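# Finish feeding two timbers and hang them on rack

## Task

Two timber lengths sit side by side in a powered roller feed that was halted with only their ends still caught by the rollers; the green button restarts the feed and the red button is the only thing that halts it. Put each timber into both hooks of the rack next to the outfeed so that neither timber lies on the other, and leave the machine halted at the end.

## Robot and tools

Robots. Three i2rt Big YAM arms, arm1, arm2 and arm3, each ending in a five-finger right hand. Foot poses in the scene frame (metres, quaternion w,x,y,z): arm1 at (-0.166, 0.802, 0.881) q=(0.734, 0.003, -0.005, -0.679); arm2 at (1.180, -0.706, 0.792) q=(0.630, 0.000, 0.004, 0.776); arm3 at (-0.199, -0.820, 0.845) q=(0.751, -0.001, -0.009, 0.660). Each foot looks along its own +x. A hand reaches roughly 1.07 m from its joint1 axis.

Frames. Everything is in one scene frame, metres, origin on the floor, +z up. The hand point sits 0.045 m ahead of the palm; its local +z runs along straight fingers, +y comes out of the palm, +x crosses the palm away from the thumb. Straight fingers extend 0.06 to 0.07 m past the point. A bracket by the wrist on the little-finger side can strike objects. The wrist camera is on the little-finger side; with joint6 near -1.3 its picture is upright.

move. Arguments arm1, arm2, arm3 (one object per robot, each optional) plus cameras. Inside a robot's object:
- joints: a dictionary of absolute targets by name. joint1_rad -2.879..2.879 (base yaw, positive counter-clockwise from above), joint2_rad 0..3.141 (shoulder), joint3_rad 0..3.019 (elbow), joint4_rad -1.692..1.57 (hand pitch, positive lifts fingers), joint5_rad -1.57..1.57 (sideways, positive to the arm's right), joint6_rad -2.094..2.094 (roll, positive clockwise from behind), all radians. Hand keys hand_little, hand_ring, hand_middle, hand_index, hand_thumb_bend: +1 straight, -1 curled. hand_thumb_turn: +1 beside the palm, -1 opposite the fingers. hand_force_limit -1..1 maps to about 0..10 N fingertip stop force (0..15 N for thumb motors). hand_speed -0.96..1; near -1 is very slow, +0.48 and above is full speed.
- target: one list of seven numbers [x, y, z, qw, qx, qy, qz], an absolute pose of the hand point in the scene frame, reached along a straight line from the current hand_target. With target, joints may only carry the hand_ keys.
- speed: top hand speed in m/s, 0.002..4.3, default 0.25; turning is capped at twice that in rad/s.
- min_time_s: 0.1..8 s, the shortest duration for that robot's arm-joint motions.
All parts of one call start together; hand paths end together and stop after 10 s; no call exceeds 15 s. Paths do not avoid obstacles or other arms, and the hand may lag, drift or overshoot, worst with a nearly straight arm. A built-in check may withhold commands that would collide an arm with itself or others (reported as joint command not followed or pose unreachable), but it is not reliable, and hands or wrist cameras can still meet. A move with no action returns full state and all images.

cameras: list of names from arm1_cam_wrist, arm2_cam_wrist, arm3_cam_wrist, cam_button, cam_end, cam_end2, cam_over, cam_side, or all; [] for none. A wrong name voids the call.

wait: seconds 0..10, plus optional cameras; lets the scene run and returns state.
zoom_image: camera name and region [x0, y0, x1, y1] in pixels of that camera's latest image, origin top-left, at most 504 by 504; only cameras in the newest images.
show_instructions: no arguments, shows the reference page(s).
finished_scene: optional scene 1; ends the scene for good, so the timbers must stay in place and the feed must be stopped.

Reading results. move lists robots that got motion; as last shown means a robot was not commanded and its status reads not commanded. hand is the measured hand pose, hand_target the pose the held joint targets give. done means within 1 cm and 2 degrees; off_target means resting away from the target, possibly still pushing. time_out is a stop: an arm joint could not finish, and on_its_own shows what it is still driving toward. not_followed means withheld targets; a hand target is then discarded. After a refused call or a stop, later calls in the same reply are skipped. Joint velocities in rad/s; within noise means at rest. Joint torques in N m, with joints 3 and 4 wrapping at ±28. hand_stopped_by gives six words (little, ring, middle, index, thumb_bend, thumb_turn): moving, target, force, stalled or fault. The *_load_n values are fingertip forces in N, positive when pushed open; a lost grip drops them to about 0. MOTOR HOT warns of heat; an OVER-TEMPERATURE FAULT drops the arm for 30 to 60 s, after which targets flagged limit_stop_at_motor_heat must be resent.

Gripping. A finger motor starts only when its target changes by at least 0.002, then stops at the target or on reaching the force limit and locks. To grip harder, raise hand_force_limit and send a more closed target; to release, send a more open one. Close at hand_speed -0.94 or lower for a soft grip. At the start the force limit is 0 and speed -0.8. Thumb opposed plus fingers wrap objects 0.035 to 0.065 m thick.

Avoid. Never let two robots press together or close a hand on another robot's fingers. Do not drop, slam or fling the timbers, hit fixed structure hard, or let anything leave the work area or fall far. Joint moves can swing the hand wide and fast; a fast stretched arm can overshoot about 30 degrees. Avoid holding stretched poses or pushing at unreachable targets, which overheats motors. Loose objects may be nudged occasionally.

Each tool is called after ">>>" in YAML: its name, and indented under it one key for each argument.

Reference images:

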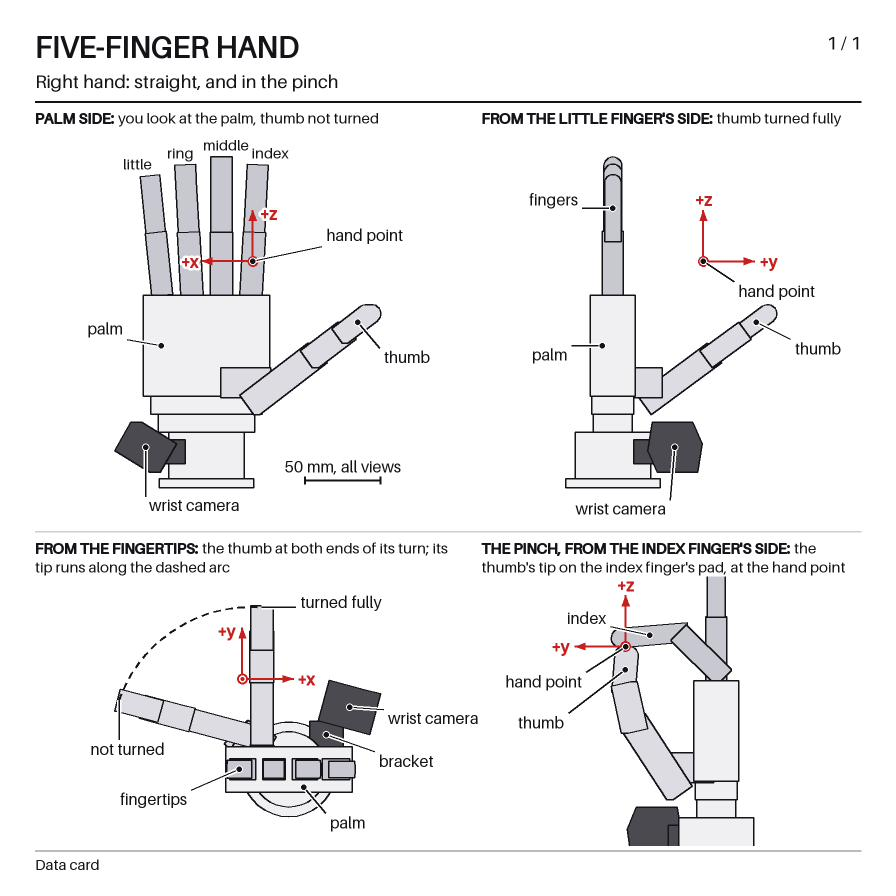

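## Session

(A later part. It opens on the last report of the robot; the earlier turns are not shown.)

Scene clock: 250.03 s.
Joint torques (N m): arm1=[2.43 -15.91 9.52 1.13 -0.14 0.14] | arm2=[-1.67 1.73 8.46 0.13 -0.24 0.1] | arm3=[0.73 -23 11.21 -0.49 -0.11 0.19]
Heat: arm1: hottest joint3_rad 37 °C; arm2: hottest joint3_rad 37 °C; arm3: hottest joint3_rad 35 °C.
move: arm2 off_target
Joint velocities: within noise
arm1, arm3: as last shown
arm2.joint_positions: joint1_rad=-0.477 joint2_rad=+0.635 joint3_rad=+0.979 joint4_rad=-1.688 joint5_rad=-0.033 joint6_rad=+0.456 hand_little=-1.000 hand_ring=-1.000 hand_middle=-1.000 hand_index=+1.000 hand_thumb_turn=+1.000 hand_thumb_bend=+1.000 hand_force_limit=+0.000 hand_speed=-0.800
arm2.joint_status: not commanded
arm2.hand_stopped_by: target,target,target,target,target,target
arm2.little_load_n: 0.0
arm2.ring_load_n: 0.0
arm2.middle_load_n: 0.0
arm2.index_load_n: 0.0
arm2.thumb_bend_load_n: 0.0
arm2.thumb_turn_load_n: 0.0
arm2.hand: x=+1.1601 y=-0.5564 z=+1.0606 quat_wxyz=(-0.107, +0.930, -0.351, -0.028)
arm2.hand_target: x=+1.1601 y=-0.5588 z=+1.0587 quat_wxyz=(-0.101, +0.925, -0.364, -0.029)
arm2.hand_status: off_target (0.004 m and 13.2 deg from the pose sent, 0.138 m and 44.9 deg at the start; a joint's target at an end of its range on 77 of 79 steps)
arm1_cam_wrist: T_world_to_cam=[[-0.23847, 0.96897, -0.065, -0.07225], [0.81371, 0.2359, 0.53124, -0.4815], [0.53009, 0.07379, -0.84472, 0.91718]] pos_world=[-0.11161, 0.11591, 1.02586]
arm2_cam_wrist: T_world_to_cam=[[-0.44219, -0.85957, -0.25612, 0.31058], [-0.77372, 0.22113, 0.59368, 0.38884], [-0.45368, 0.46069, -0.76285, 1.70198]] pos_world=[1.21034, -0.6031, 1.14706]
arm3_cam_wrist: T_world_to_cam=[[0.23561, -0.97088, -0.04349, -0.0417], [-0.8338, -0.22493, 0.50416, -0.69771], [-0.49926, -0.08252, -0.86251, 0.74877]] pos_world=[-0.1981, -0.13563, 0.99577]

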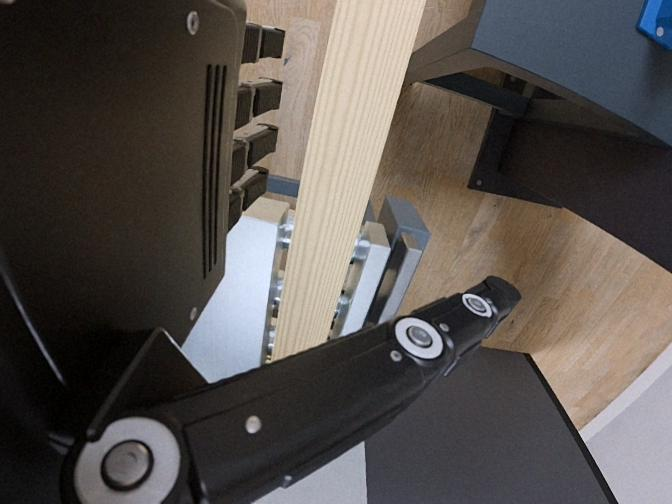

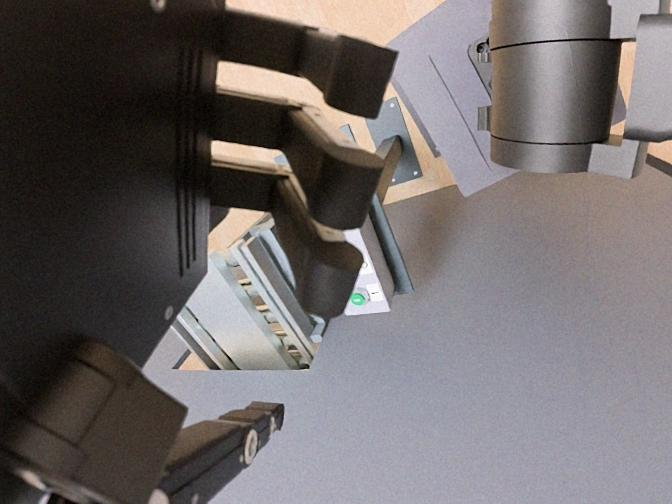

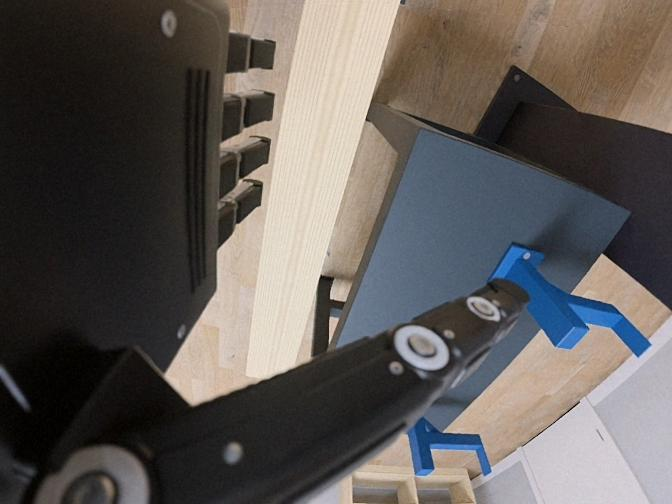

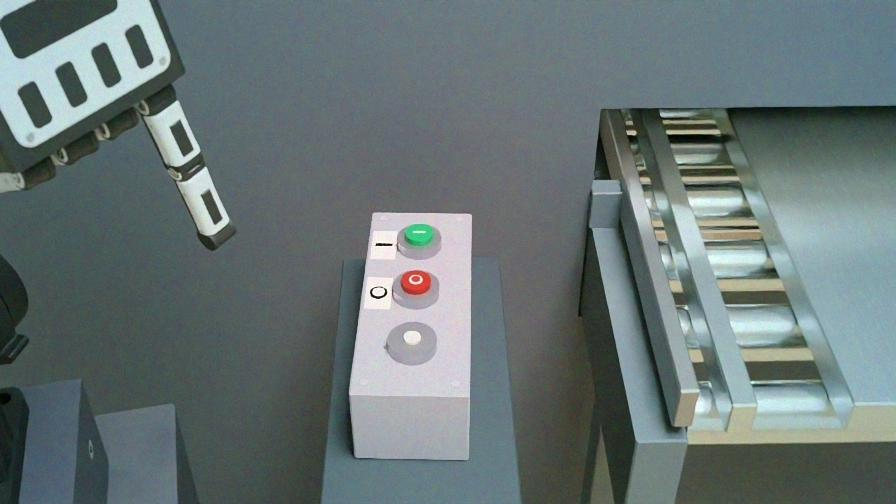

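>>> zoom_image:
  camera: "arm2_cam_wrist"
  region: [300, 200, 440, 340]

>>> zoom_image:
  camera: "cam_button"
  region: [100, 50, 500, 500]

Scaled by 3.600 from the camera's image (finer frame: 960x720).

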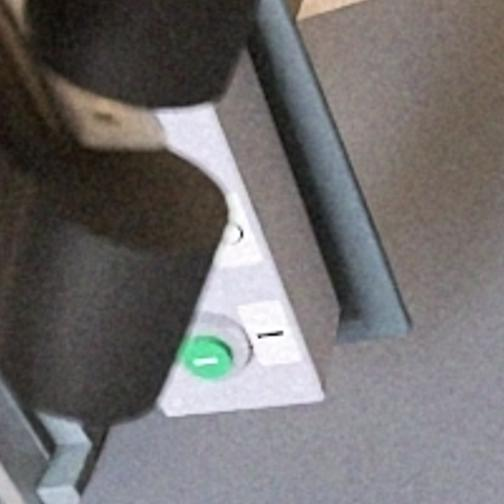

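Scaled by 1.120.

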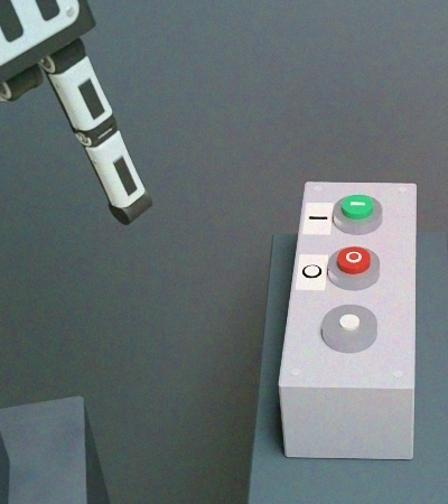

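>>> move:
  arm2: {"joints": {"hand_little": 1, "hand_ring": 1, "hand_middle": 1}}
  arm1: {"target": [-0.04, 0.128, 0.80, 0, 0, 1, 0], "speed": 0.15}
  arm3: {"target": [-0.25, -0.125, 0.80, 0, 1, 0, 0], "speed": 0.15}
  cameras: ["arm1_cam_wrist", "arm2_cam_wrist", "arm3_cam_wrist"]

>>> move:
  arm2: {"target": [1.10, -0.50, 1.10, 0, 0.9239, -0.3827, 0], "speed": 0.2}
  cameras: ["arm2_cam_wrist", "cam_button"]

Scene clock: 279.10 s.
Joint torques (N m): arm1=[2.2 -16.5 9.63 1.13 -0.14 0.11] | arm2=[-1.08 1.61 8.29 -0.02 -0.2 0.1] | arm3=[0.79 -24.18 10.73 0.01 -0.11 0.2]
Heat: arm1: hottest joint3_rad 36 °C; arm2: hottest joint3_rad 35 °C; arm3: hottest joint3_rad 37 °C.
move: arm1 off_target; arm2 done; arm3 off_target
Joint velocities: within noise
arm1.joint_positions: joint1_rad=+0.043 joint2_rad=+2.512 joint3_rad=+2.259 joint4_rad=-1.312 joint5_rad=+0.016 joint6_rad=+0.123 hand_little=+1.000 hand_ring=+1.000 hand_middle=+1.000 hand_index=+1.000 hand_thumb_turn=-1.000 hand_thumb_bend=+1.000 hand_force_limit=+0.000 hand_speed=-0.800
arm1.joint_status: not commanded
arm1.hand_stopped_by: target,target,target,target,target,target
arm1.little_load_n: -0.5
arm1.ring_load_n: 0.5
arm1.middle_load_n: -0.5
arm1.index_load_n: 0.0
arm1.thumb_bend_load_n: 0.0
arm1.thumb_turn_load_n: 0.0
arm1.hand: x=-0.0488 y=+0.1276 z=+0.8178 quat_wxyz=(+0.001, -0.001, -1.000, +0.005)
arm1.hand_target: x=-0.0401 y=+0.1286 z=+0.8004 quat_wxyz=(+0.000, +0.000, -1.000, +0.000)
arm1.hand_status: off_target (0.020 m and 0.6 deg from the pose sent, 0.123 m and 1.1 deg at the start)
arm2.joint_positions: joint1_rad=-0.477 joint2_rad=+0.635 joint3_rad=+0.979 joint4_rad=-1.688 joint5_rad=-0.033 joint6_rad=+0.456 hand_little=+1.000 hand_ring=+1.000 hand_middle=+1.000 hand_index=+1.000 hand_thumb_turn=+1.000 hand_thumb_bend=+1.000 hand_force_limit=+0.000 hand_speed=-0.800
arm2.joint_status: all done
arm2.hand_stopped_by: target,target,target,target,target,target
arm2.little_load_n: 0.0
arm2.ring_load_n: 0.0
arm2.middle_load_n: 0.0
arm2.index_load_n: 0.0
arm2.thumb_bend_load_n: 0.0
arm2.thumb_turn_load_n: 0.0
arm2.hand: x=+1.1600 y=-0.5564 z=+1.0606 quat_wxyz=(-0.107, +0.930, -0.351, -0.028)
arm2.hand_target: x=+1.1601 y=-0.5588 z=+1.0587 quat_wxyz=(-0.101, +0.925, -0.364, -0.029)
arm2.hand_status: not commanded
arm3.joint_positions: joint1_rad=+0.161 joint2_rad=+2.563 joint3_rad=+2.396 joint4_rad=-1.435 joint5_rad=-0.013 joint6_rad=+0.015 hand_little=+1.000 hand_ring=+1.000 hand_middle=+1.000 hand_index=+1.000 hand_thumb_turn=-1.000 hand_thumb_bend=+1.000 hand_force_limit=+0.000 hand_speed=-0.800
arm3.joint_status: not commanded
arm3.hand_stopped_by: target,target,target,target,target,target
arm3.little_load_n: 0.0
arm3.ring_load_n: 0.0
arm3.middle_load_n: 0.0
arm3.index_load_n: 0.0
arm3.thumb_bend_load_n: -0.5
arm3.thumb_turn_load_n: 0.0
arm3.hand: x=-0.2533 y=-0.1366 z=+0.8036 quat_wxyz=(+0.010, +1.000, +0.008, +0.001)
arm3.hand_target: x=-0.2500 y=-0.1256 z=+0.8001 quat_wxyz=(-0.001, +1.000, +0.000, +0.000)
arm3.hand_status: off_target (0.013 m and 1.5 deg from the pose sent, 0.107 m and 1.0 deg at the start)
arm1_cam_wrist: T_world_to_cam=[[-0.23869, 0.96955, -0.05481, -0.08381], [0.81436, 0.23059, 0.53258, -0.42677], [0.529, 0.08249, -0.8446, 0.82674]] pos_world=[-0.10981, 0.11147, 0.92097]
arm2_cam_wrist: T_world_to_cam=[[-0.44226, -0.85955, -0.25608, 0.31062], [-0.77352, 0.22103, 0.59399, 0.38818], [-0.45396, 0.46077, -0.76263, 1.70213]] pos_world=[1.21034, -0.6031, 1.14706]
arm3_cam_wrist: T_world_to_cam=[[0.23509, -0.97145, -0.03187, -0.03935], [-0.83412, -0.21847, 0.50647, -0.64431], [-0.49897, -0.09248, -0.86167, 0.66314]] pos_world=[-0.1973, -0.11767, 0.89647]

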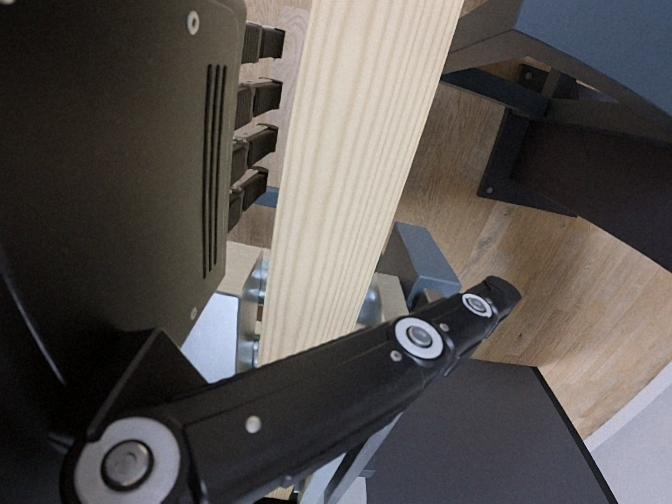

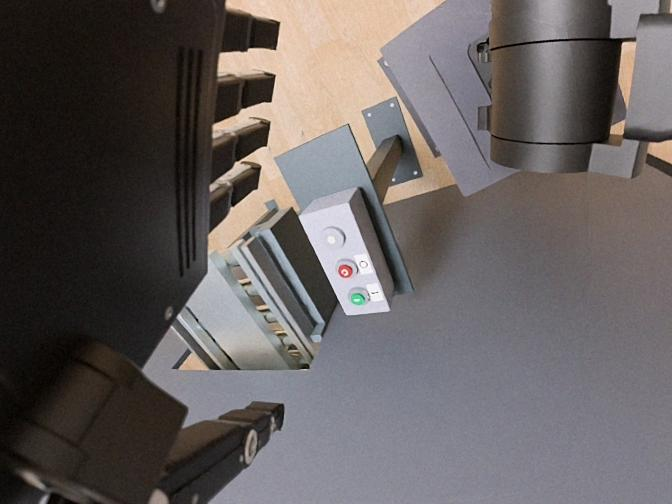

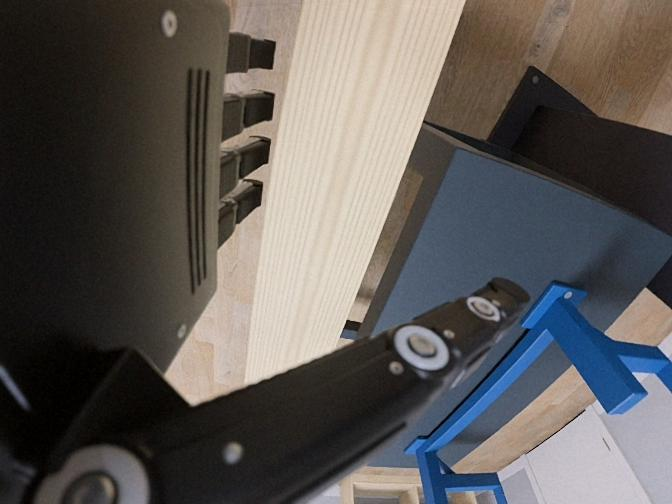

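Scene clock: 280.73 s.
Joint torques (N m): arm1=[2.2 -16.56 9.65 1.11 -0.14 0.12] | arm2=[1.08 0.62 12.6 -0.17 0.09 0.13] | arm3=[0.79 -24.18 10.73 -0.01 -0.11 0.2]
Heat: arm1: hottest joint3_rad 36 °C; arm2: hottest joint3_rad 35 °C; arm3: hottest joint3_rad 37 °C.
move: arm2 off_target
Joint velocities: within noise
arm1, arm3: as last shown
arm1.little_load_n: 0.0
arm1.ring_load_n: 0.0
arm1.middle_load_n: 0.0
arm2.joint_positions: joint1_rad=-0.171 joint2_rad=+0.814 joint3_rad=+1.093 joint4_rad=-1.688 joint5_rad=-0.038 joint6_rad=+0.802 hand_little=+1.000 hand_ring=+1.000 hand_middle=+1.000 hand_index=+1.000 hand_thumb_turn=+1.000 hand_thumb_bend=+1.000 hand_force_limit=+0.000 hand_speed=-0.800
arm2.joint_status: not commanded
arm2.hand_stopped_by: target,target,target,target,target,target
arm2.little_load_n: 0.0
arm2.ring_load_n: 0.0
arm2.middle_load_n: 0.0
arm2.index_load_n: 0.0
arm2.thumb_bend_load_n: 0.0
arm2.thumb_turn_load_n: 0.0
arm2.hand: x=+1.1027 y=-0.5056 z=+1.0830 quat_wxyz=(-0.062, +0.925, -0.372, -0.052)
arm2.hand_target: x=+1.1000 y=-0.4997 z=+1.0986 quat_wxyz=(-0.075, +0.924, -0.372, -0.057)
arm2.hand_status: off_target (0.018 m and 9.3 deg from the pose sent, 0.091 m and 13.2 deg at the start; a joint's target at an end of its range on 49 of 49 steps)
arm3.thumb_bend_load_n: 0.0
arm2_cam_wrist: T_world_to_cam=[[-0.48744, -0.85811, -0.16138, 0.28275], [-0.71625, 0.28725, 0.63599, 0.24415], [-0.49939, 0.42559, -0.75464, 1.69341]] pos_world=[1.15837, -0.5482, 1.16827]

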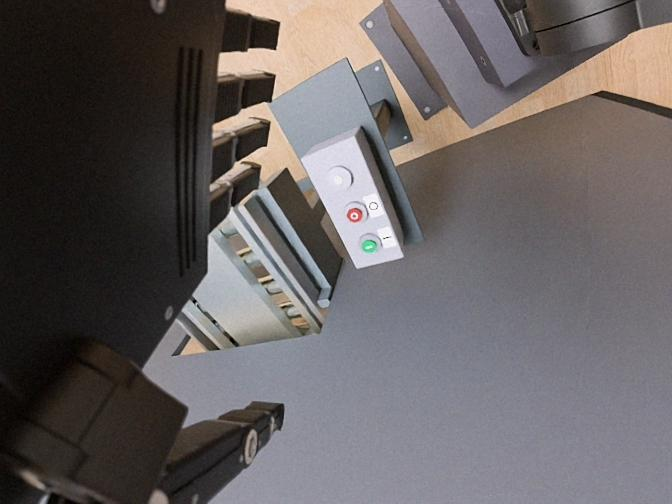

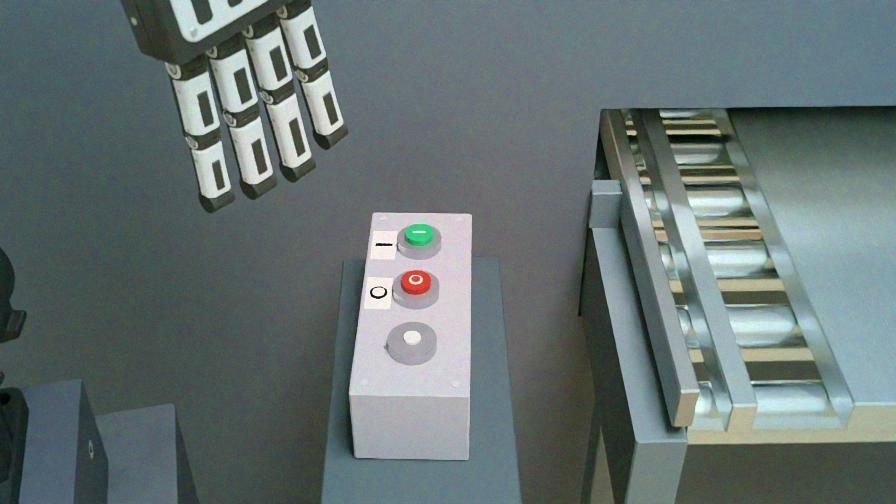

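>>> zoom_image:
  camera: "arm2_cam_wrist"
  region: [200, 0, 420, 280]

>>> zoom_image:
  camera: "cam_button"
  region: [120, 0, 500, 380]

Scaled by 1.800 from the camera's image (finer frame: 960x720).

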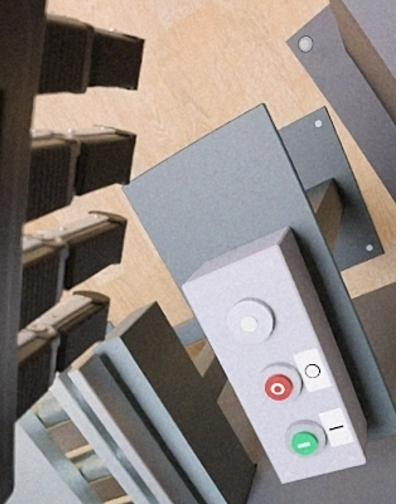

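Scaled by 1.326.

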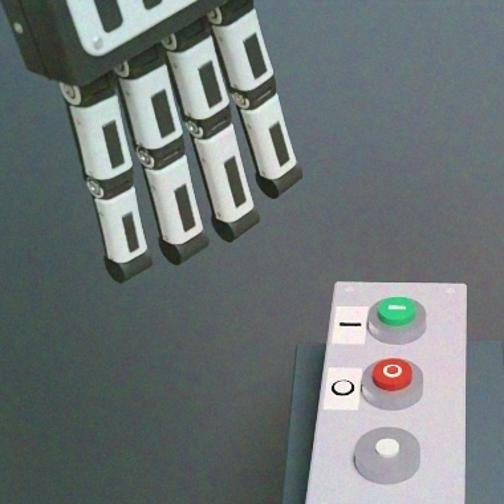

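>>> move:
  arm2: {"target": [1.04, -0.50, 0.98, 0, 0.9239, -0.3827, 0], "speed": 0.15}
  cameras: ["arm2_cam_wrist", "cam_button"]

>>> zoom_image:
  camera: "arm2_cam_wrist"
  region: [220, 60, 460, 360]

Scene clock: 333.20 s.
Joint torques (N m): arm1=[2.32 -16.56 9.65 1.09 -0.14 0.12] | arm2=[0.56 -0.85 8.84 0.49 0.1 0.13] | arm3=[0.79 -24.18 10.71 0.01 -0.11 0.2]
Heat: arm1: hottest joint3_rad 36 °C; arm2: hottest joint3_rad 42 °C; arm3: hottest joint3_rad 39 °C.
move: arm2 done
Joint velocities: within noise
arm1, arm3: as last shown
arm1.little_load_n: 0.5
arm2.joint_positions: joint1_rad=+0.114 joint2_rad=+0.941 joint3_rad=+0.900 joint4_rad=-1.525 joint5_rad=+0.003 joint6_rad=+1.104 hand_little=+1.000 hand_ring=+1.000 hand_middle=+1.000 hand_index=+1.000 hand_thumb_turn=+1.000 hand_thumb_bend=+1.000 hand_force_limit=+0.000 hand_speed=-0.800
arm2.joint_status: not commanded
arm2.hand_stopped_by: target,target,target,target,target,target
arm2.little_load_n: 0.0
arm2.ring_load_n: 0.0
arm2.middle_load_n: 0.0
arm2.index_load_n: 0.0
arm2.thumb_bend_load_n: 0.0
arm2.thumb_turn_load_n: 0.0
arm2.hand: x=+1.0432 y=-0.5014 z=+0.9835 quat_wxyz=(+0.001, +0.924, -0.382, -0.002)
arm2.hand_target: x=+1.0400 y=-0.5001 z=+0.9801 quat_wxyz=(+0.000, +0.924, -0.383, +0.000)
arm2.hand_status: done (0.005 m and 0.3 deg from the pose sent, 0.121 m and 9.3 deg at the start)
arm2_cam_wrist: T_world_to_cam=[[-0.49876, -0.86532, -0.04953, 0.13935], [-0.73632, 0.39287, 0.5509, 0.42123], [-0.45725, 0.31123, -0.8331, 1.56264]] pos_world=[1.09416, -0.53125, 1.07669]

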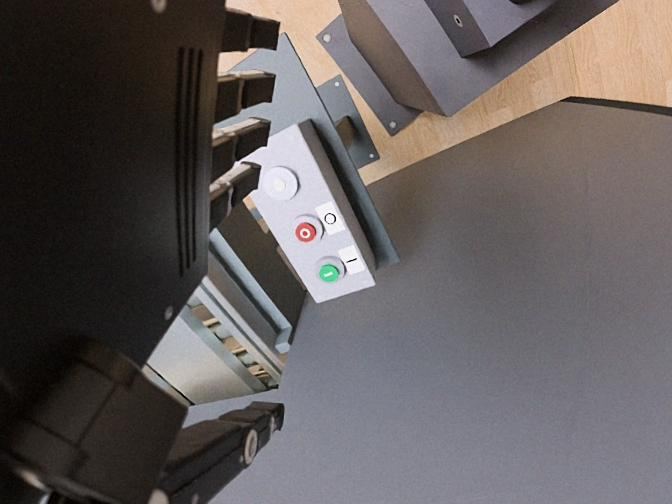

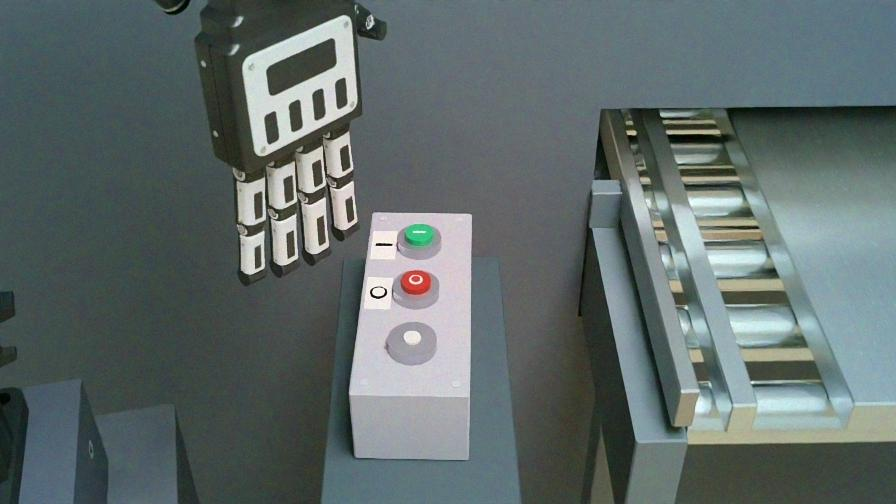

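Scaled by 1.680 from the camera's image (finer frame: 960x720).

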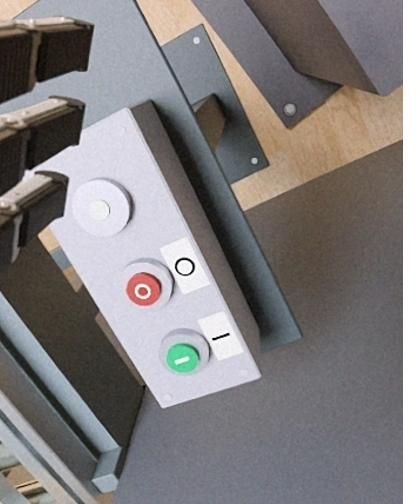

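>>> move:
  arm2: {"joints": {"hand_little": -1, "hand_ring": -1, "hand_middle": -1, "hand_thumb_turn": -1, "hand_speed": -0.5}}
  arm1: {"target": [-0.03, 0.128, 0.735, 0, 0, 1, 0], "speed": 0.1}
  arm3: {"target": [-0.25, -0.116, 0.74, 0, 1, 0, 0], "speed": 0.1}
  cameras: ["arm1_cam_wrist", "arm3_cam_wrist"]

>>> move:
  arm2: {"target": [0.948, -0.457, 0.994, 0, 0.9239, -0.3827, 0], "speed": 0.15, "joints": {"hand_thumb_bend": 0.4}}
  cameras: ["arm2_cam_wrist", "cam_button"]

Scene clock: 372.93 s.
Joint torques (N m): arm1=[2.43 -16.62 9.54 1.07 -0.13 0.14] | arm2=[0.67 -1.14 8.69 0.43 0.04 0.12] | arm3=[0.91 -24.23 10.85 -0.06 -0.11 0.2]
Heat: arm1: hottest joint3_rad 36 °C; arm2: hottest joint3_rad 37 °C; arm3: hottest joint3_rad 39 °C.
move: arm1 off_target; arm2 done; arm3 off_target
Joint velocities: within noise
arm1.joint_positions: joint1_rad=+0.053 joint2_rad=+2.599 joint3_rad=+2.250 joint4_rad=-1.218 joint5_rad=+0.016 joint6_rad=+0.133 hand_little=+1.000 hand_ring=+1.000 hand_middle=+1.000 hand_index=+1.000 hand_thumb_turn=-1.000 hand_thumb_bend=+1.000 hand_force_limit=+0.000 hand_speed=-0.800
arm1.joint_status: not commanded
arm1.hand_stopped_by: target,target,target,target,target,target
arm1.little_load_n: 0.0
arm1.ring_load_n: 0.0
arm1.middle_load_n: 0.0
arm1.index_load_n: 0.0
arm1.thumb_bend_load_n: 0.0
arm1.thumb_turn_load_n: 0.0
arm1.hand: x=-0.0406 y=+0.1260 z=+0.7528 quat_wxyz=(+0.001, -0.001, -1.000, +0.005)
arm1.hand_target: x=-0.0302 y=+0.1286 z=+0.7353 quat_wxyz=(+0.000, +0.000, -1.000, +0.000)
arm1.hand_status: off_target (0.021 m and 0.6 deg from the pose sent, 0.085 m and 0.6 deg at the start)
arm2.joint_positions: joint1_rad=+0.114 joint2_rad=+0.941 joint3_rad=+0.900 joint4_rad=-1.525 joint5_rad=+0.004 joint6_rad=+1.105 hand_little=-1.000 hand_ring=-1.000 hand_middle=-1.000 hand_index=+1.000 hand_thumb_turn=-1.000 hand_thumb_bend=+1.000 hand_force_limit=+0.000 hand_speed=-0.500
arm2.joint_status: all done
arm2.hand_stopped_by: target,target,target,target,target,target
arm2.little_load_n: 0.0
arm2.ring_load_n: 0.0
arm2.middle_load_n: 0.0
arm2.index_load_n: 0.0
arm2.thumb_bend_load_n: 0.0
arm2.thumb_turn_load_n: 0.0
arm2.hand: x=+1.0432 y=-0.5011 z=+0.9834 quat_wxyz=(+0.001, +0.924, -0.382, -0.002)
arm2.hand_target: x=+1.0401 y=-0.5001 z=+0.9800 quat_wxyz=(+0.000, +0.924, -0.383, +0.000)
arm2.hand_status: not commanded
arm3.joint_positions: joint1_rad=+0.161 joint2_rad=+2.659 joint3_rad=+2.432 joint4_rad=-1.371 joint5_rad=-0.013 joint6_rad=+0.016 hand_little=+1.000 hand_ring=+1.000 hand_middle=+1.000 hand_index=+1.000 hand_thumb_turn=-1.000 hand_thumb_bend=+1.000 hand_force_limit=+0.000 hand_speed=-0.800
arm3.joint_status: not commanded
arm3.hand_stopped_by: target,target,target,target,target,target
arm3.little_load_n: 0.0
arm3.ring_load_n: 0.0
arm3.middle_load_n: 0.0
arm3.index_load_n: 0.0
arm3.thumb_bend_load_n: 0.0
arm3.thumb_turn_load_n: 0.0
arm3.hand: x=-0.2528 y=-0.1268 z=+0.7461 quat_wxyz=(+0.009, +1.000, +0.007, +0.001)
arm3.hand_target: x=-0.2501 y=-0.1167 z=+0.7401 quat_wxyz=(-0.001, +1.000, +0.000, +0.000)
arm3.hand_status: off_target (0.013 m and 1.3 deg from the pose sent, 0.067 m and 1.5 deg at the start)
arm1_cam_wrist: T_world_to_cam=[[-0.23833, 0.96965, -0.05461, -0.08401], [0.81439, 0.23018, 0.53272, -0.39853], [0.52912, 0.08249, -0.84453, 0.76759]] pos_world=[-0.10161, 0.10987, 0.85596]
arm3_cam_wrist: T_world_to_cam=[[0.23402, -0.97159, -0.03522, -0.02948], [-0.83431, -0.21929, 0.5058, -0.61226], [-0.49916, -0.08898, -0.86193, 0.61528]] pos_world=[-0.1968, -0.10816, 0.83897]

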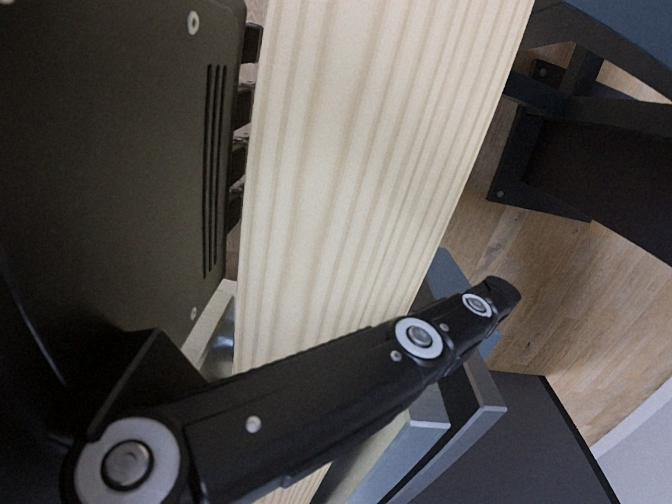

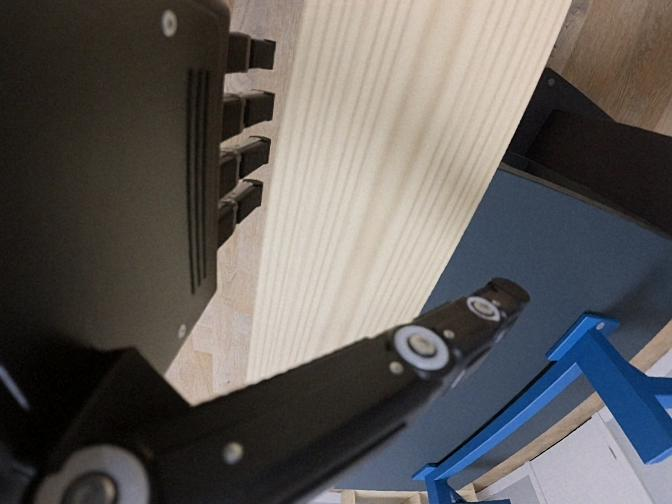

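Scene clock: 374.53 s.
Joint torques (N m): arm1=[2.55 -16.62 9.52 1.06 -0.13 0.14] | arm2=[1.61 -3.14 12.45 0.1 0.04 0.12] | arm3=[0.85 -24.23 10.86 -0.05 -0.11 0.2]
Heat: arm1: hottest joint3_rad 35 °C; arm2: hottest joint3_rad 37 °C; arm3: hottest joint3_rad 40 °C.
move: arm2 off_target
Joint velocities: within noise
arm1, arm3: as last shown
arm2.joint_positions: joint1_rad=+0.345 joint2_rad=+1.156 joint3_rad=+1.035 joint4_rad=-1.487 joint5_rad=+0.004 joint6_rad=+1.336 hand_little=-1.000 hand_ring=-1.000 hand_middle=-1.000 hand_index=+1.000 hand_thumb_turn=-1.000 hand_thumb_bend=+0.440 hand_force_limit=+0.000 hand_speed=-0.500
arm2.joint_status: hand_thumb_bend off_target (ended at +0.440, target +0.400)
arm2.hand_stopped_by: target,target,target,target,force,target
arm2.little_load_n: 0.0
arm2.ring_load_n: 0.0
arm2.middle_load_n: 0.0
arm2.index_load_n: 0.0
arm2.thumb_bend_load_n: 9.0
arm2.thumb_turn_load_n: 2.5
arm2.hand: x=+0.9601 y=-0.4697 z=+0.9807 quat_wxyz=(+0.013, +0.924, -0.381, +0.015)
arm2.hand_target: x=+0.9484 y=-0.4576 z=+0.9942 quat_wxyz=(+0.000, +0.924, -0.383, -0.001)
arm2.hand_status: off_target (0.022 m and 2.3 deg from the pose sent, 0.105 m and 0.2 deg at the start)
arm2_cam_wrist: T_world_to_cam=[[-0.49798, -0.86668, -0.02978, 0.10449], [-0.74776, 0.41175, 0.52088, 0.39839], [-0.43917, 0.28165, -0.85311, 1.50092]] pos_world=[1.0091, -0.49622, 1.07605]

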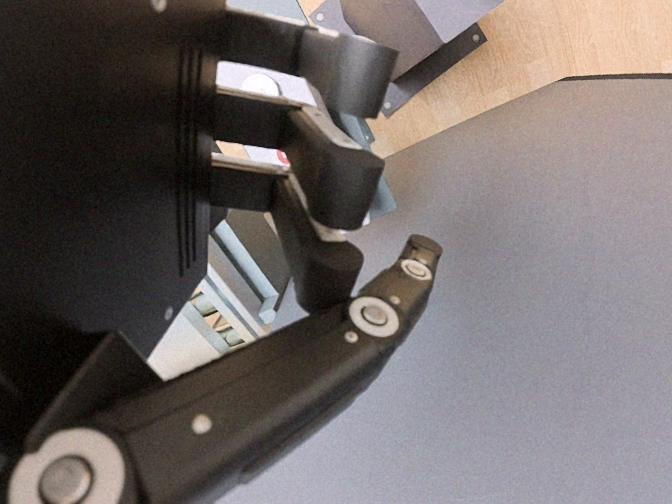

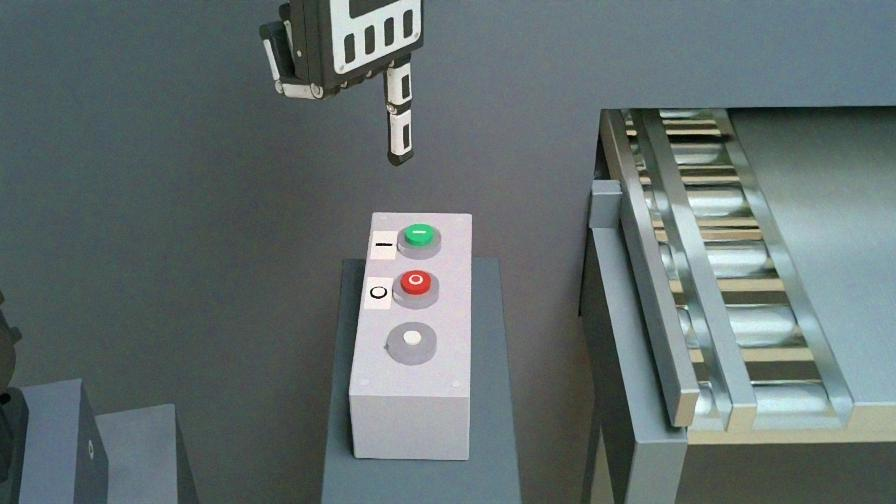

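>>> move:
  arm2: {"joints": {"hand_little": 1, "hand_ring": 1, "hand_middle": 1, "hand_thumb_bend": 1}}
  cameras: ["arm2_cam_wrist"]

>>> zoom_image:
  camera: "arm2_cam_wrist"
  region: [200, 60, 400, 300]

Scene clock: 385.07 s.
Joint torques (N m): arm1=[2.43 -16.62 9.55 1.07 -0.13 0.14] | arm2=[0.62 -3.72 12.4 0.31 0.05 0.14] | arm3=[0.85 -24.23 10.85 -0.06 -0.11 0.2]
Heat: arm1: hottest joint2_rad 35 °C; arm2: hottest joint3_rad 37 °C; arm3: hottest joint3_rad 40 °C.
move: arm2 done
Joint velocities: within noise
arm1, arm3: as last shown
arm1.thumb_bend_load_n: -0.5
arm2.joint_positions: joint1_rad=+0.345 joint2_rad=+1.156 joint3_rad=+1.035 joint4_rad=-1.487 joint5_rad=+0.004 joint6_rad=+1.336 hand_little=+1.000 hand_ring=+1.000 hand_middle=+1.000 hand_index=+1.000 hand_thumb_turn=-1.000 hand_thumb_bend=+1.000 hand_force_limit=+0.000 hand_speed=-0.500
arm2.joint_status: all done
arm2.hand_stopped_by: target,target,target,target,target,target
arm2.little_load_n: 0.0
arm2.ring_load_n: 0.0
arm2.middle_load_n: 0.0
arm2.index_load_n: 0.0
arm2.thumb_bend_load_n: -0.5
arm2.thumb_turn_load_n: 0.0
arm2.hand: x=+0.9601 y=-0.4696 z=+0.9807 quat_wxyz=(+0.013, +0.924, -0.382, +0.015)
arm2.hand_target: x=+0.9484 y=-0.4576 z=+0.9942 quat_wxyz=(+0.000, +0.924, -0.383, +0.000)
arm2.hand_status: not commanded
arm2_cam_wrist: T_world_to_cam=[[-0.49863, -0.86629, -0.03012, 0.10571], [-0.7476, 0.4122, 0.52075, 0.39864], [-0.43871, 0.28218, -0.85318, 1.5007]] pos_world=[1.0091, -0.49622, 1.07595]

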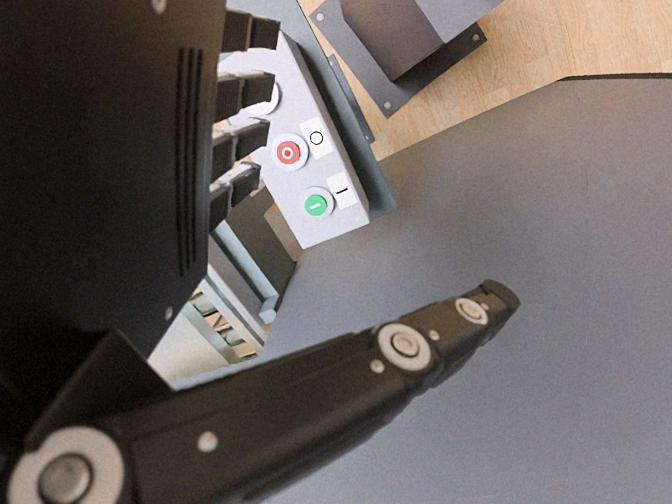

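Scaled by 2.100 from the camera's image (finer frame: 960x720).

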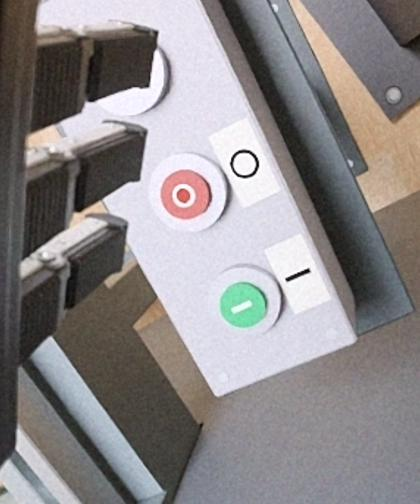

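>>> move:
  arm2: {"target": [0.950, -0.459, 0.925, 0, 0.9239, -0.3827, 0], "speed": 0.1}
  cameras: ["arm2_cam_wrist", "cam_button"]

>>> zoom_image:
  camera: "arm2_cam_wrist"
  region: [200, 0, 400, 240]

>>> zoom_image:
  camera: "cam_button"
  region: [320, 150, 520, 350]

Scene clock: 401.70 s.
Joint torques (N m): arm1=[2.43 -16.73 9.54 1.09 -0.14 0.14] | arm2=[0.73 -3.19 8.24 0.36 0.09 0.08] | arm3=[0.91 -24.23 10.85 -0.06 -0.11 0.2]
Heat: arm1: hottest joint2_rad 36 °C; arm2: hottest joint3_rad 38 °C; arm3: hottest joint3_rad 40 °C.
move: arm2 done
Joint velocities: within noise
arm1, arm3: as last shown
arm1.thumb_bend_load_n: 0.0
arm2.joint_positions: joint1_rad=+0.345 joint2_rad=+1.187 joint3_rad=+0.924 joint4_rad=-1.300 joint5_rad=+0.004 joint6_rad=+1.336 hand_little=+1.000 hand_ring=+1.000 hand_middle=+1.000 hand_index=+1.000 hand_thumb_turn=-1.000 hand_thumb_bend=+1.000 hand_force_limit=+0.000 hand_speed=-0.500
arm2.joint_status: not commanded
arm2.hand_stopped_by: target,target,target,target,target,target
arm2.little_load_n: 0.0
arm2.ring_load_n: 0.0
arm2.middle_load_n: 0.0
arm2.index_load_n: 0.0
arm2.thumb_bend_load_n: 0.0
arm2.thumb_turn_load_n: 0.0
arm2.hand: x=+0.9529 y=-0.4586 z=+0.9304 quat_wxyz=(+0.000, +0.924, -0.382, -0.003)
arm2.hand_target: x=+0.9501 y=-0.4592 z=+0.9250 quat_wxyz=(+0.000, +0.924, -0.383, +0.000)
arm2.hand_status: done (0.006 m and 0.4 deg from the pose sent, 0.058 m and 2.3 deg at the start)
arm2_cam_wrist: T_world_to_cam=[[-0.49986, -0.86459, -0.05131, 0.13179], [-0.73491, 0.39204, 0.55337, 0.36311], [-0.45832, 0.31432, -0.83135, 1.46456]] pos_world=[1.00396, -0.48875, 1.02339]

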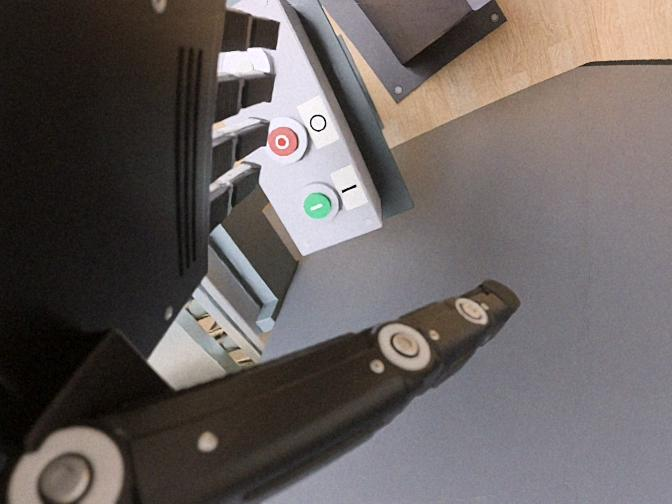

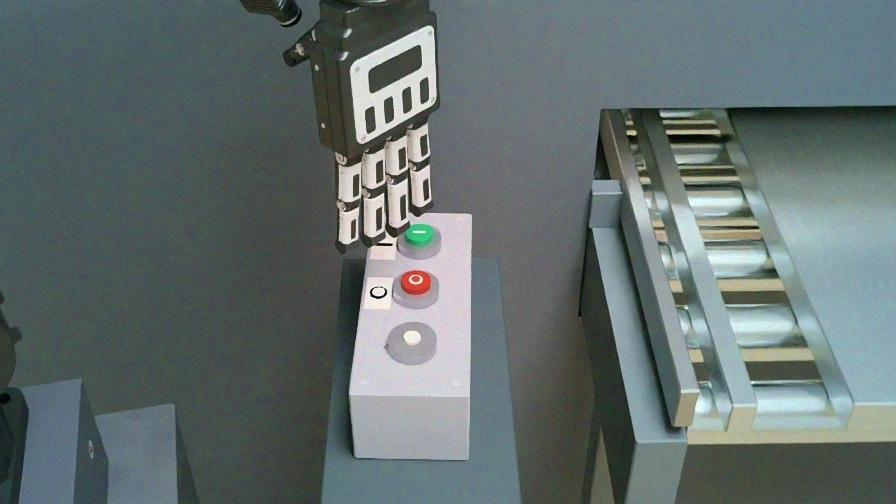

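Scaled by 2.100 from the camera's image (finer frame: 960x720).

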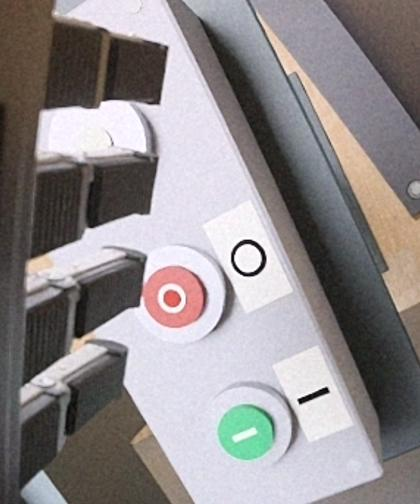

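Scaled by 2.520.

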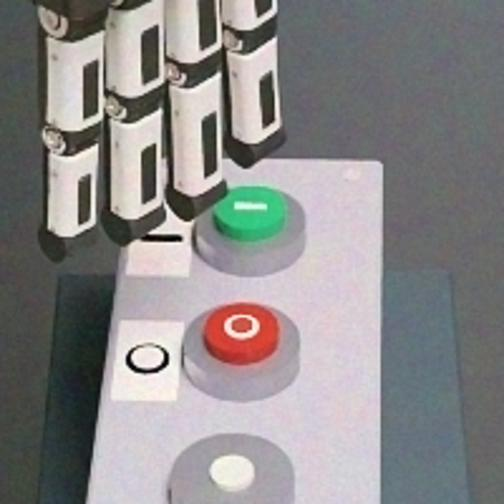

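>>> move:
  arm2: {"joints": {"hand_little": -1, "hand_ring": -1, "hand_middle": -1}}

>>> move:
  arm2: {"target": [0.966, -0.475, 0.905, 0, 0.9763, -0.2164, 0], "speed": 0.08}
  cameras: ["cam_button", "arm2_cam_wrist"]

>>> zoom_image:
  camera: "cam_button"
  region: [320, 150, 520, 350]

Scene clock: 420.50 s.
Joint torques (N m): arm1=[2.55 -16.67 9.54 1.07 -0.13 0.14] | arm2=[0.62 -3.43 8.35 0.55 0.02 0.11] | arm3=[0.85 -24.23 10.85 -0.06 -0.11 0.2]
Heat: arm1: hottest joint2_rad 36 °C; arm2: hottest joint3_rad 38 °C; arm3: hottest joint3_rad 40 °C.
move: arm2 done
Joint velocities: within noise
arm1, arm3: as last shown
arm2.joint_positions: joint1_rad=+0.345 joint2_rad=+1.187 joint3_rad=+0.924 joint4_rad=-1.300 joint5_rad=+0.005 joint6_rad=+1.336 hand_little=-1.000 hand_ring=-1.000 hand_middle=-1.000 hand_index=+1.000 hand_thumb_turn=-1.000 hand_thumb_bend=+1.000 hand_force_limit=+0.000 hand_speed=-0.500
arm2.joint_status: all done
arm2.hand_stopped_by: target,target,target,target,target,target
arm2.little_load_n: 0.0
arm2.ring_load_n: 0.0
arm2.middle_load_n: 0.0
arm2.index_load_n: 0.0
arm2.thumb_bend_load_n: 0.0
arm2.thumb_turn_load_n: 0.0
arm2.hand: x=+0.9529 y=-0.4586 z=+0.9304 quat_wxyz=(+0.000, +0.924, -0.382, -0.003)
arm2.hand_target: x=+0.9501 y=-0.4592 z=+0.9250 quat_wxyz=(+0.000, +0.924, -0.383, +0.000)
arm2.hand_status: not commanded
arm3.thumb_bend_load_n: -0.5
pictures: none

Scene clock: 423.47 s.
Joint torques (N m): arm1=[2.55 -16.62 9.52 1.07 -0.13 0.14] | arm2=[-0.56 -3.19 7.9 0.35 0.07 -0.14] | arm3=[0.85 -24.23 10.86 -0.05 -0.11 0.2]
Heat: arm1: hottest joint2_rad 37 °C; arm2: hottest joint3_rad 37 °C; arm3: hottest joint3_rad 40 °C.
move: arm2 done
Joint velocities: within noise
arm1, arm3: as last shown
arm1.thumb_turn_load_n: 0.5
arm2.joint_positions: joint1_rad=+0.345 joint2_rad=+1.207 joint3_rad=+0.888 joint4_rad=-1.241 joint5_rad=+0.005 joint6_rad=+0.994 hand_little=-1.000 hand_ring=-1.000 hand_middle=-1.000 hand_index=+1.000 hand_thumb_turn=-1.000 hand_thumb_bend=+1.000 hand_force_limit=+0.000 hand_speed=-0.500
arm2.joint_status: not commanded
arm2.hand_stopped_by: target,target,target,target,target,target
arm2.little_load_n: 0.5
arm2.ring_load_n: 0.0
arm2.middle_load_n: 0.0
arm2.index_load_n: 0.0
arm2.thumb_bend_load_n: 0.0
arm2.thumb_turn_load_n: 0.0
arm2.hand: x=+0.9624 y=-0.4770 z=+0.9114 quat_wxyz=(-0.002, +0.976, -0.219, -0.004)
arm2.hand_target: x=+0.9660 y=-0.4752 z=+0.9051 quat_wxyz=(+0.000, +0.976, -0.217, +0.000)
arm2.hand_status: done (0.008 m and 0.6 deg from the pose sent, 0.033 m and 19.9 deg at the start)
arm3.thumb_bend_load_n: 0.0
pictures: arm2_cam_wrist, cam_button
arm2_cam_wrist: T_world_to_cam=[[-0.18054, -0.98195, -0.05638, -0.23897], [-0.82345, 0.11955, 0.55465, 0.3419], [-0.53789, 0.14656, -0.83017, 1.45439]] pos_world=[1.0207, -0.48868, 1.0043]

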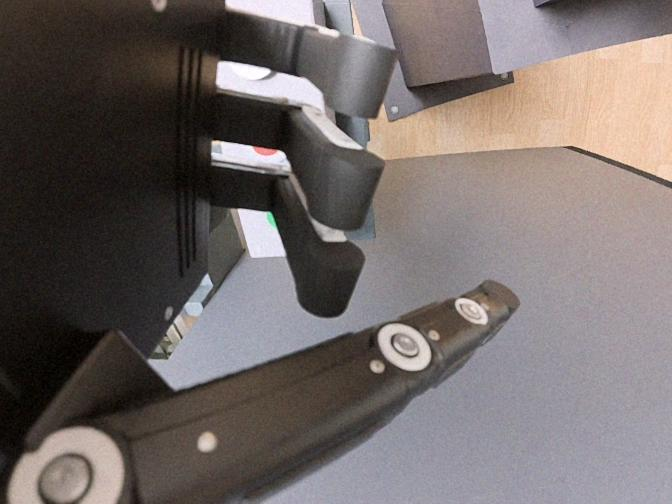

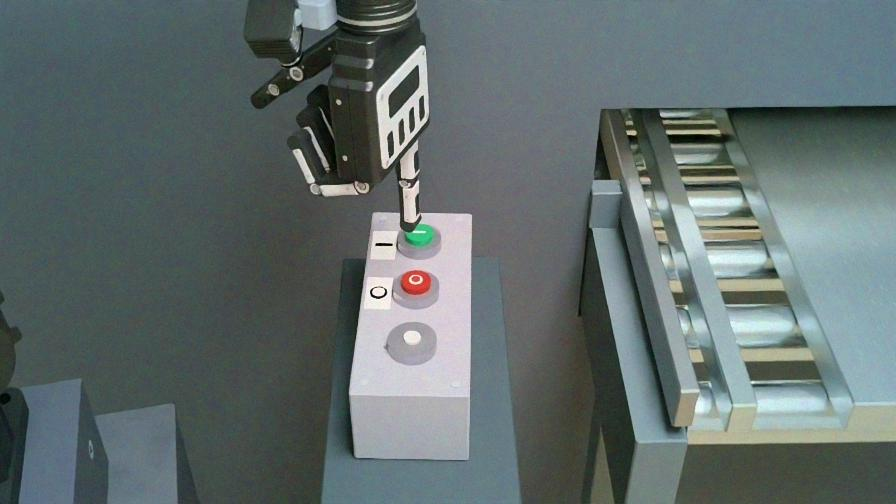

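Scaled by 2.520.

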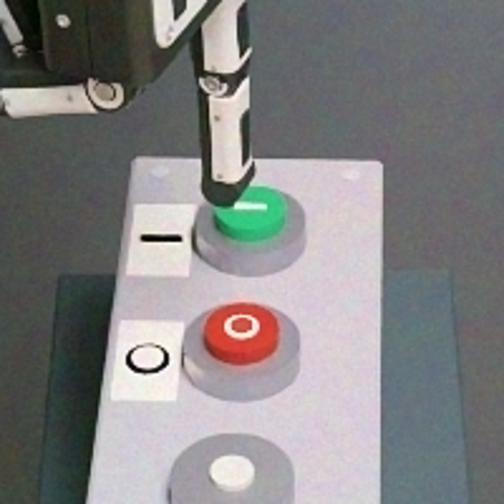

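>>> move:
  arm2: {"target": [0.968, -0.471, 0.876, 0, 0.9763, -0.2164, 0], "speed": 0.06}
  cameras: ["cam_button"]

>>> zoom_image:
  camera: "cam_button"
  region: [320, 150, 520, 350]

Scene clock: 428.77 s.
Joint torques (N m): arm1=[2.55 -16.62 9.55 1.07 -0.13 0.14] | arm2=[-1.55 -4.25 7.73 0.36 0.03 -0.17] | arm3=[0.91 -24.23 10.85 -0.06 -0.11 0.2]
Heat: arm1: hottest joint2_rad 37 °C; arm2: hottest joint3_rad 37 °C; arm3: hottest joint3_rad 41 °C.
move: arm2 done
Joint velocities: within noise
arm1, arm3: as last shown
arm1.little_load_n: -0.5
arm1.thumb_turn_load_n: 0.0
arm2.joint_positions: joint1_rad=+0.336 joint2_rad=+1.248 joint3_rad=+0.838 joint4_rad=-1.152 joint5_rad=+0.005 joint6_rad=+0.981 hand_little=-1.000 hand_ring=-1.000 hand_middle=-1.000 hand_index=+1.000 hand_thumb_turn=-1.000 hand_thumb_bend=+1.000 hand_force_limit=+0.000 hand_speed=-0.500
arm2.joint_status: not commanded
arm2.hand_stopped_by: target,target,target,target,target,target
arm2.little_load_n: 0.0
arm2.ring_load_n: 0.0
arm2.middle_load_n: 0.0
arm2.index_load_n: 0.0
arm2.thumb_bend_load_n: 0.0
arm2.thumb_turn_load_n: 0.5
arm2.hand: x=+0.9633 y=-0.4737 z=+0.8818 quat_wxyz=(-0.001, +0.976, -0.217, -0.003)
arm2.hand_target: x=+0.9680 y=-0.4711 z=+0.8761 quat_wxyz=(+0.000, +0.976, -0.217, +0.000)
arm2.hand_status: done (0.008 m and 0.4 deg from the pose sent, 0.036 m and 0.6 deg at the start)
arm3.thumb_bend_load_n: -0.5

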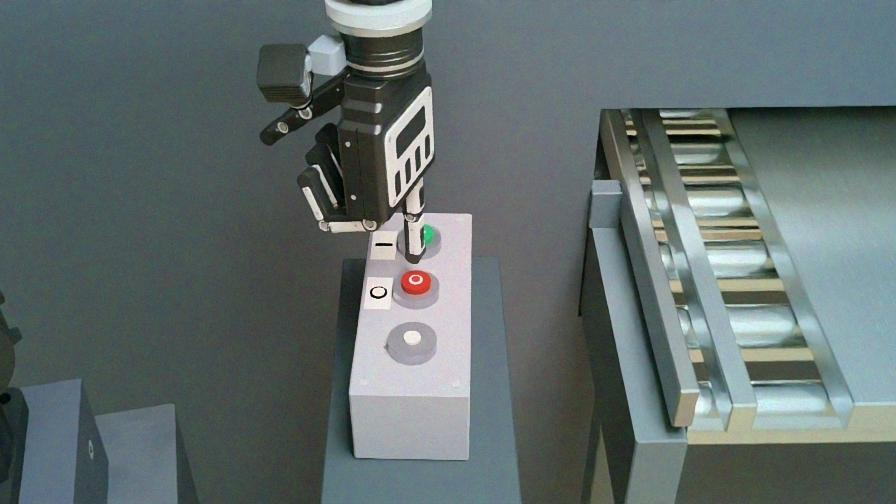

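Scaled by 2.520.

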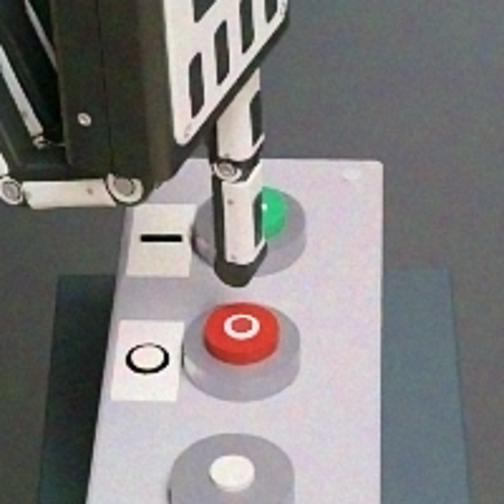

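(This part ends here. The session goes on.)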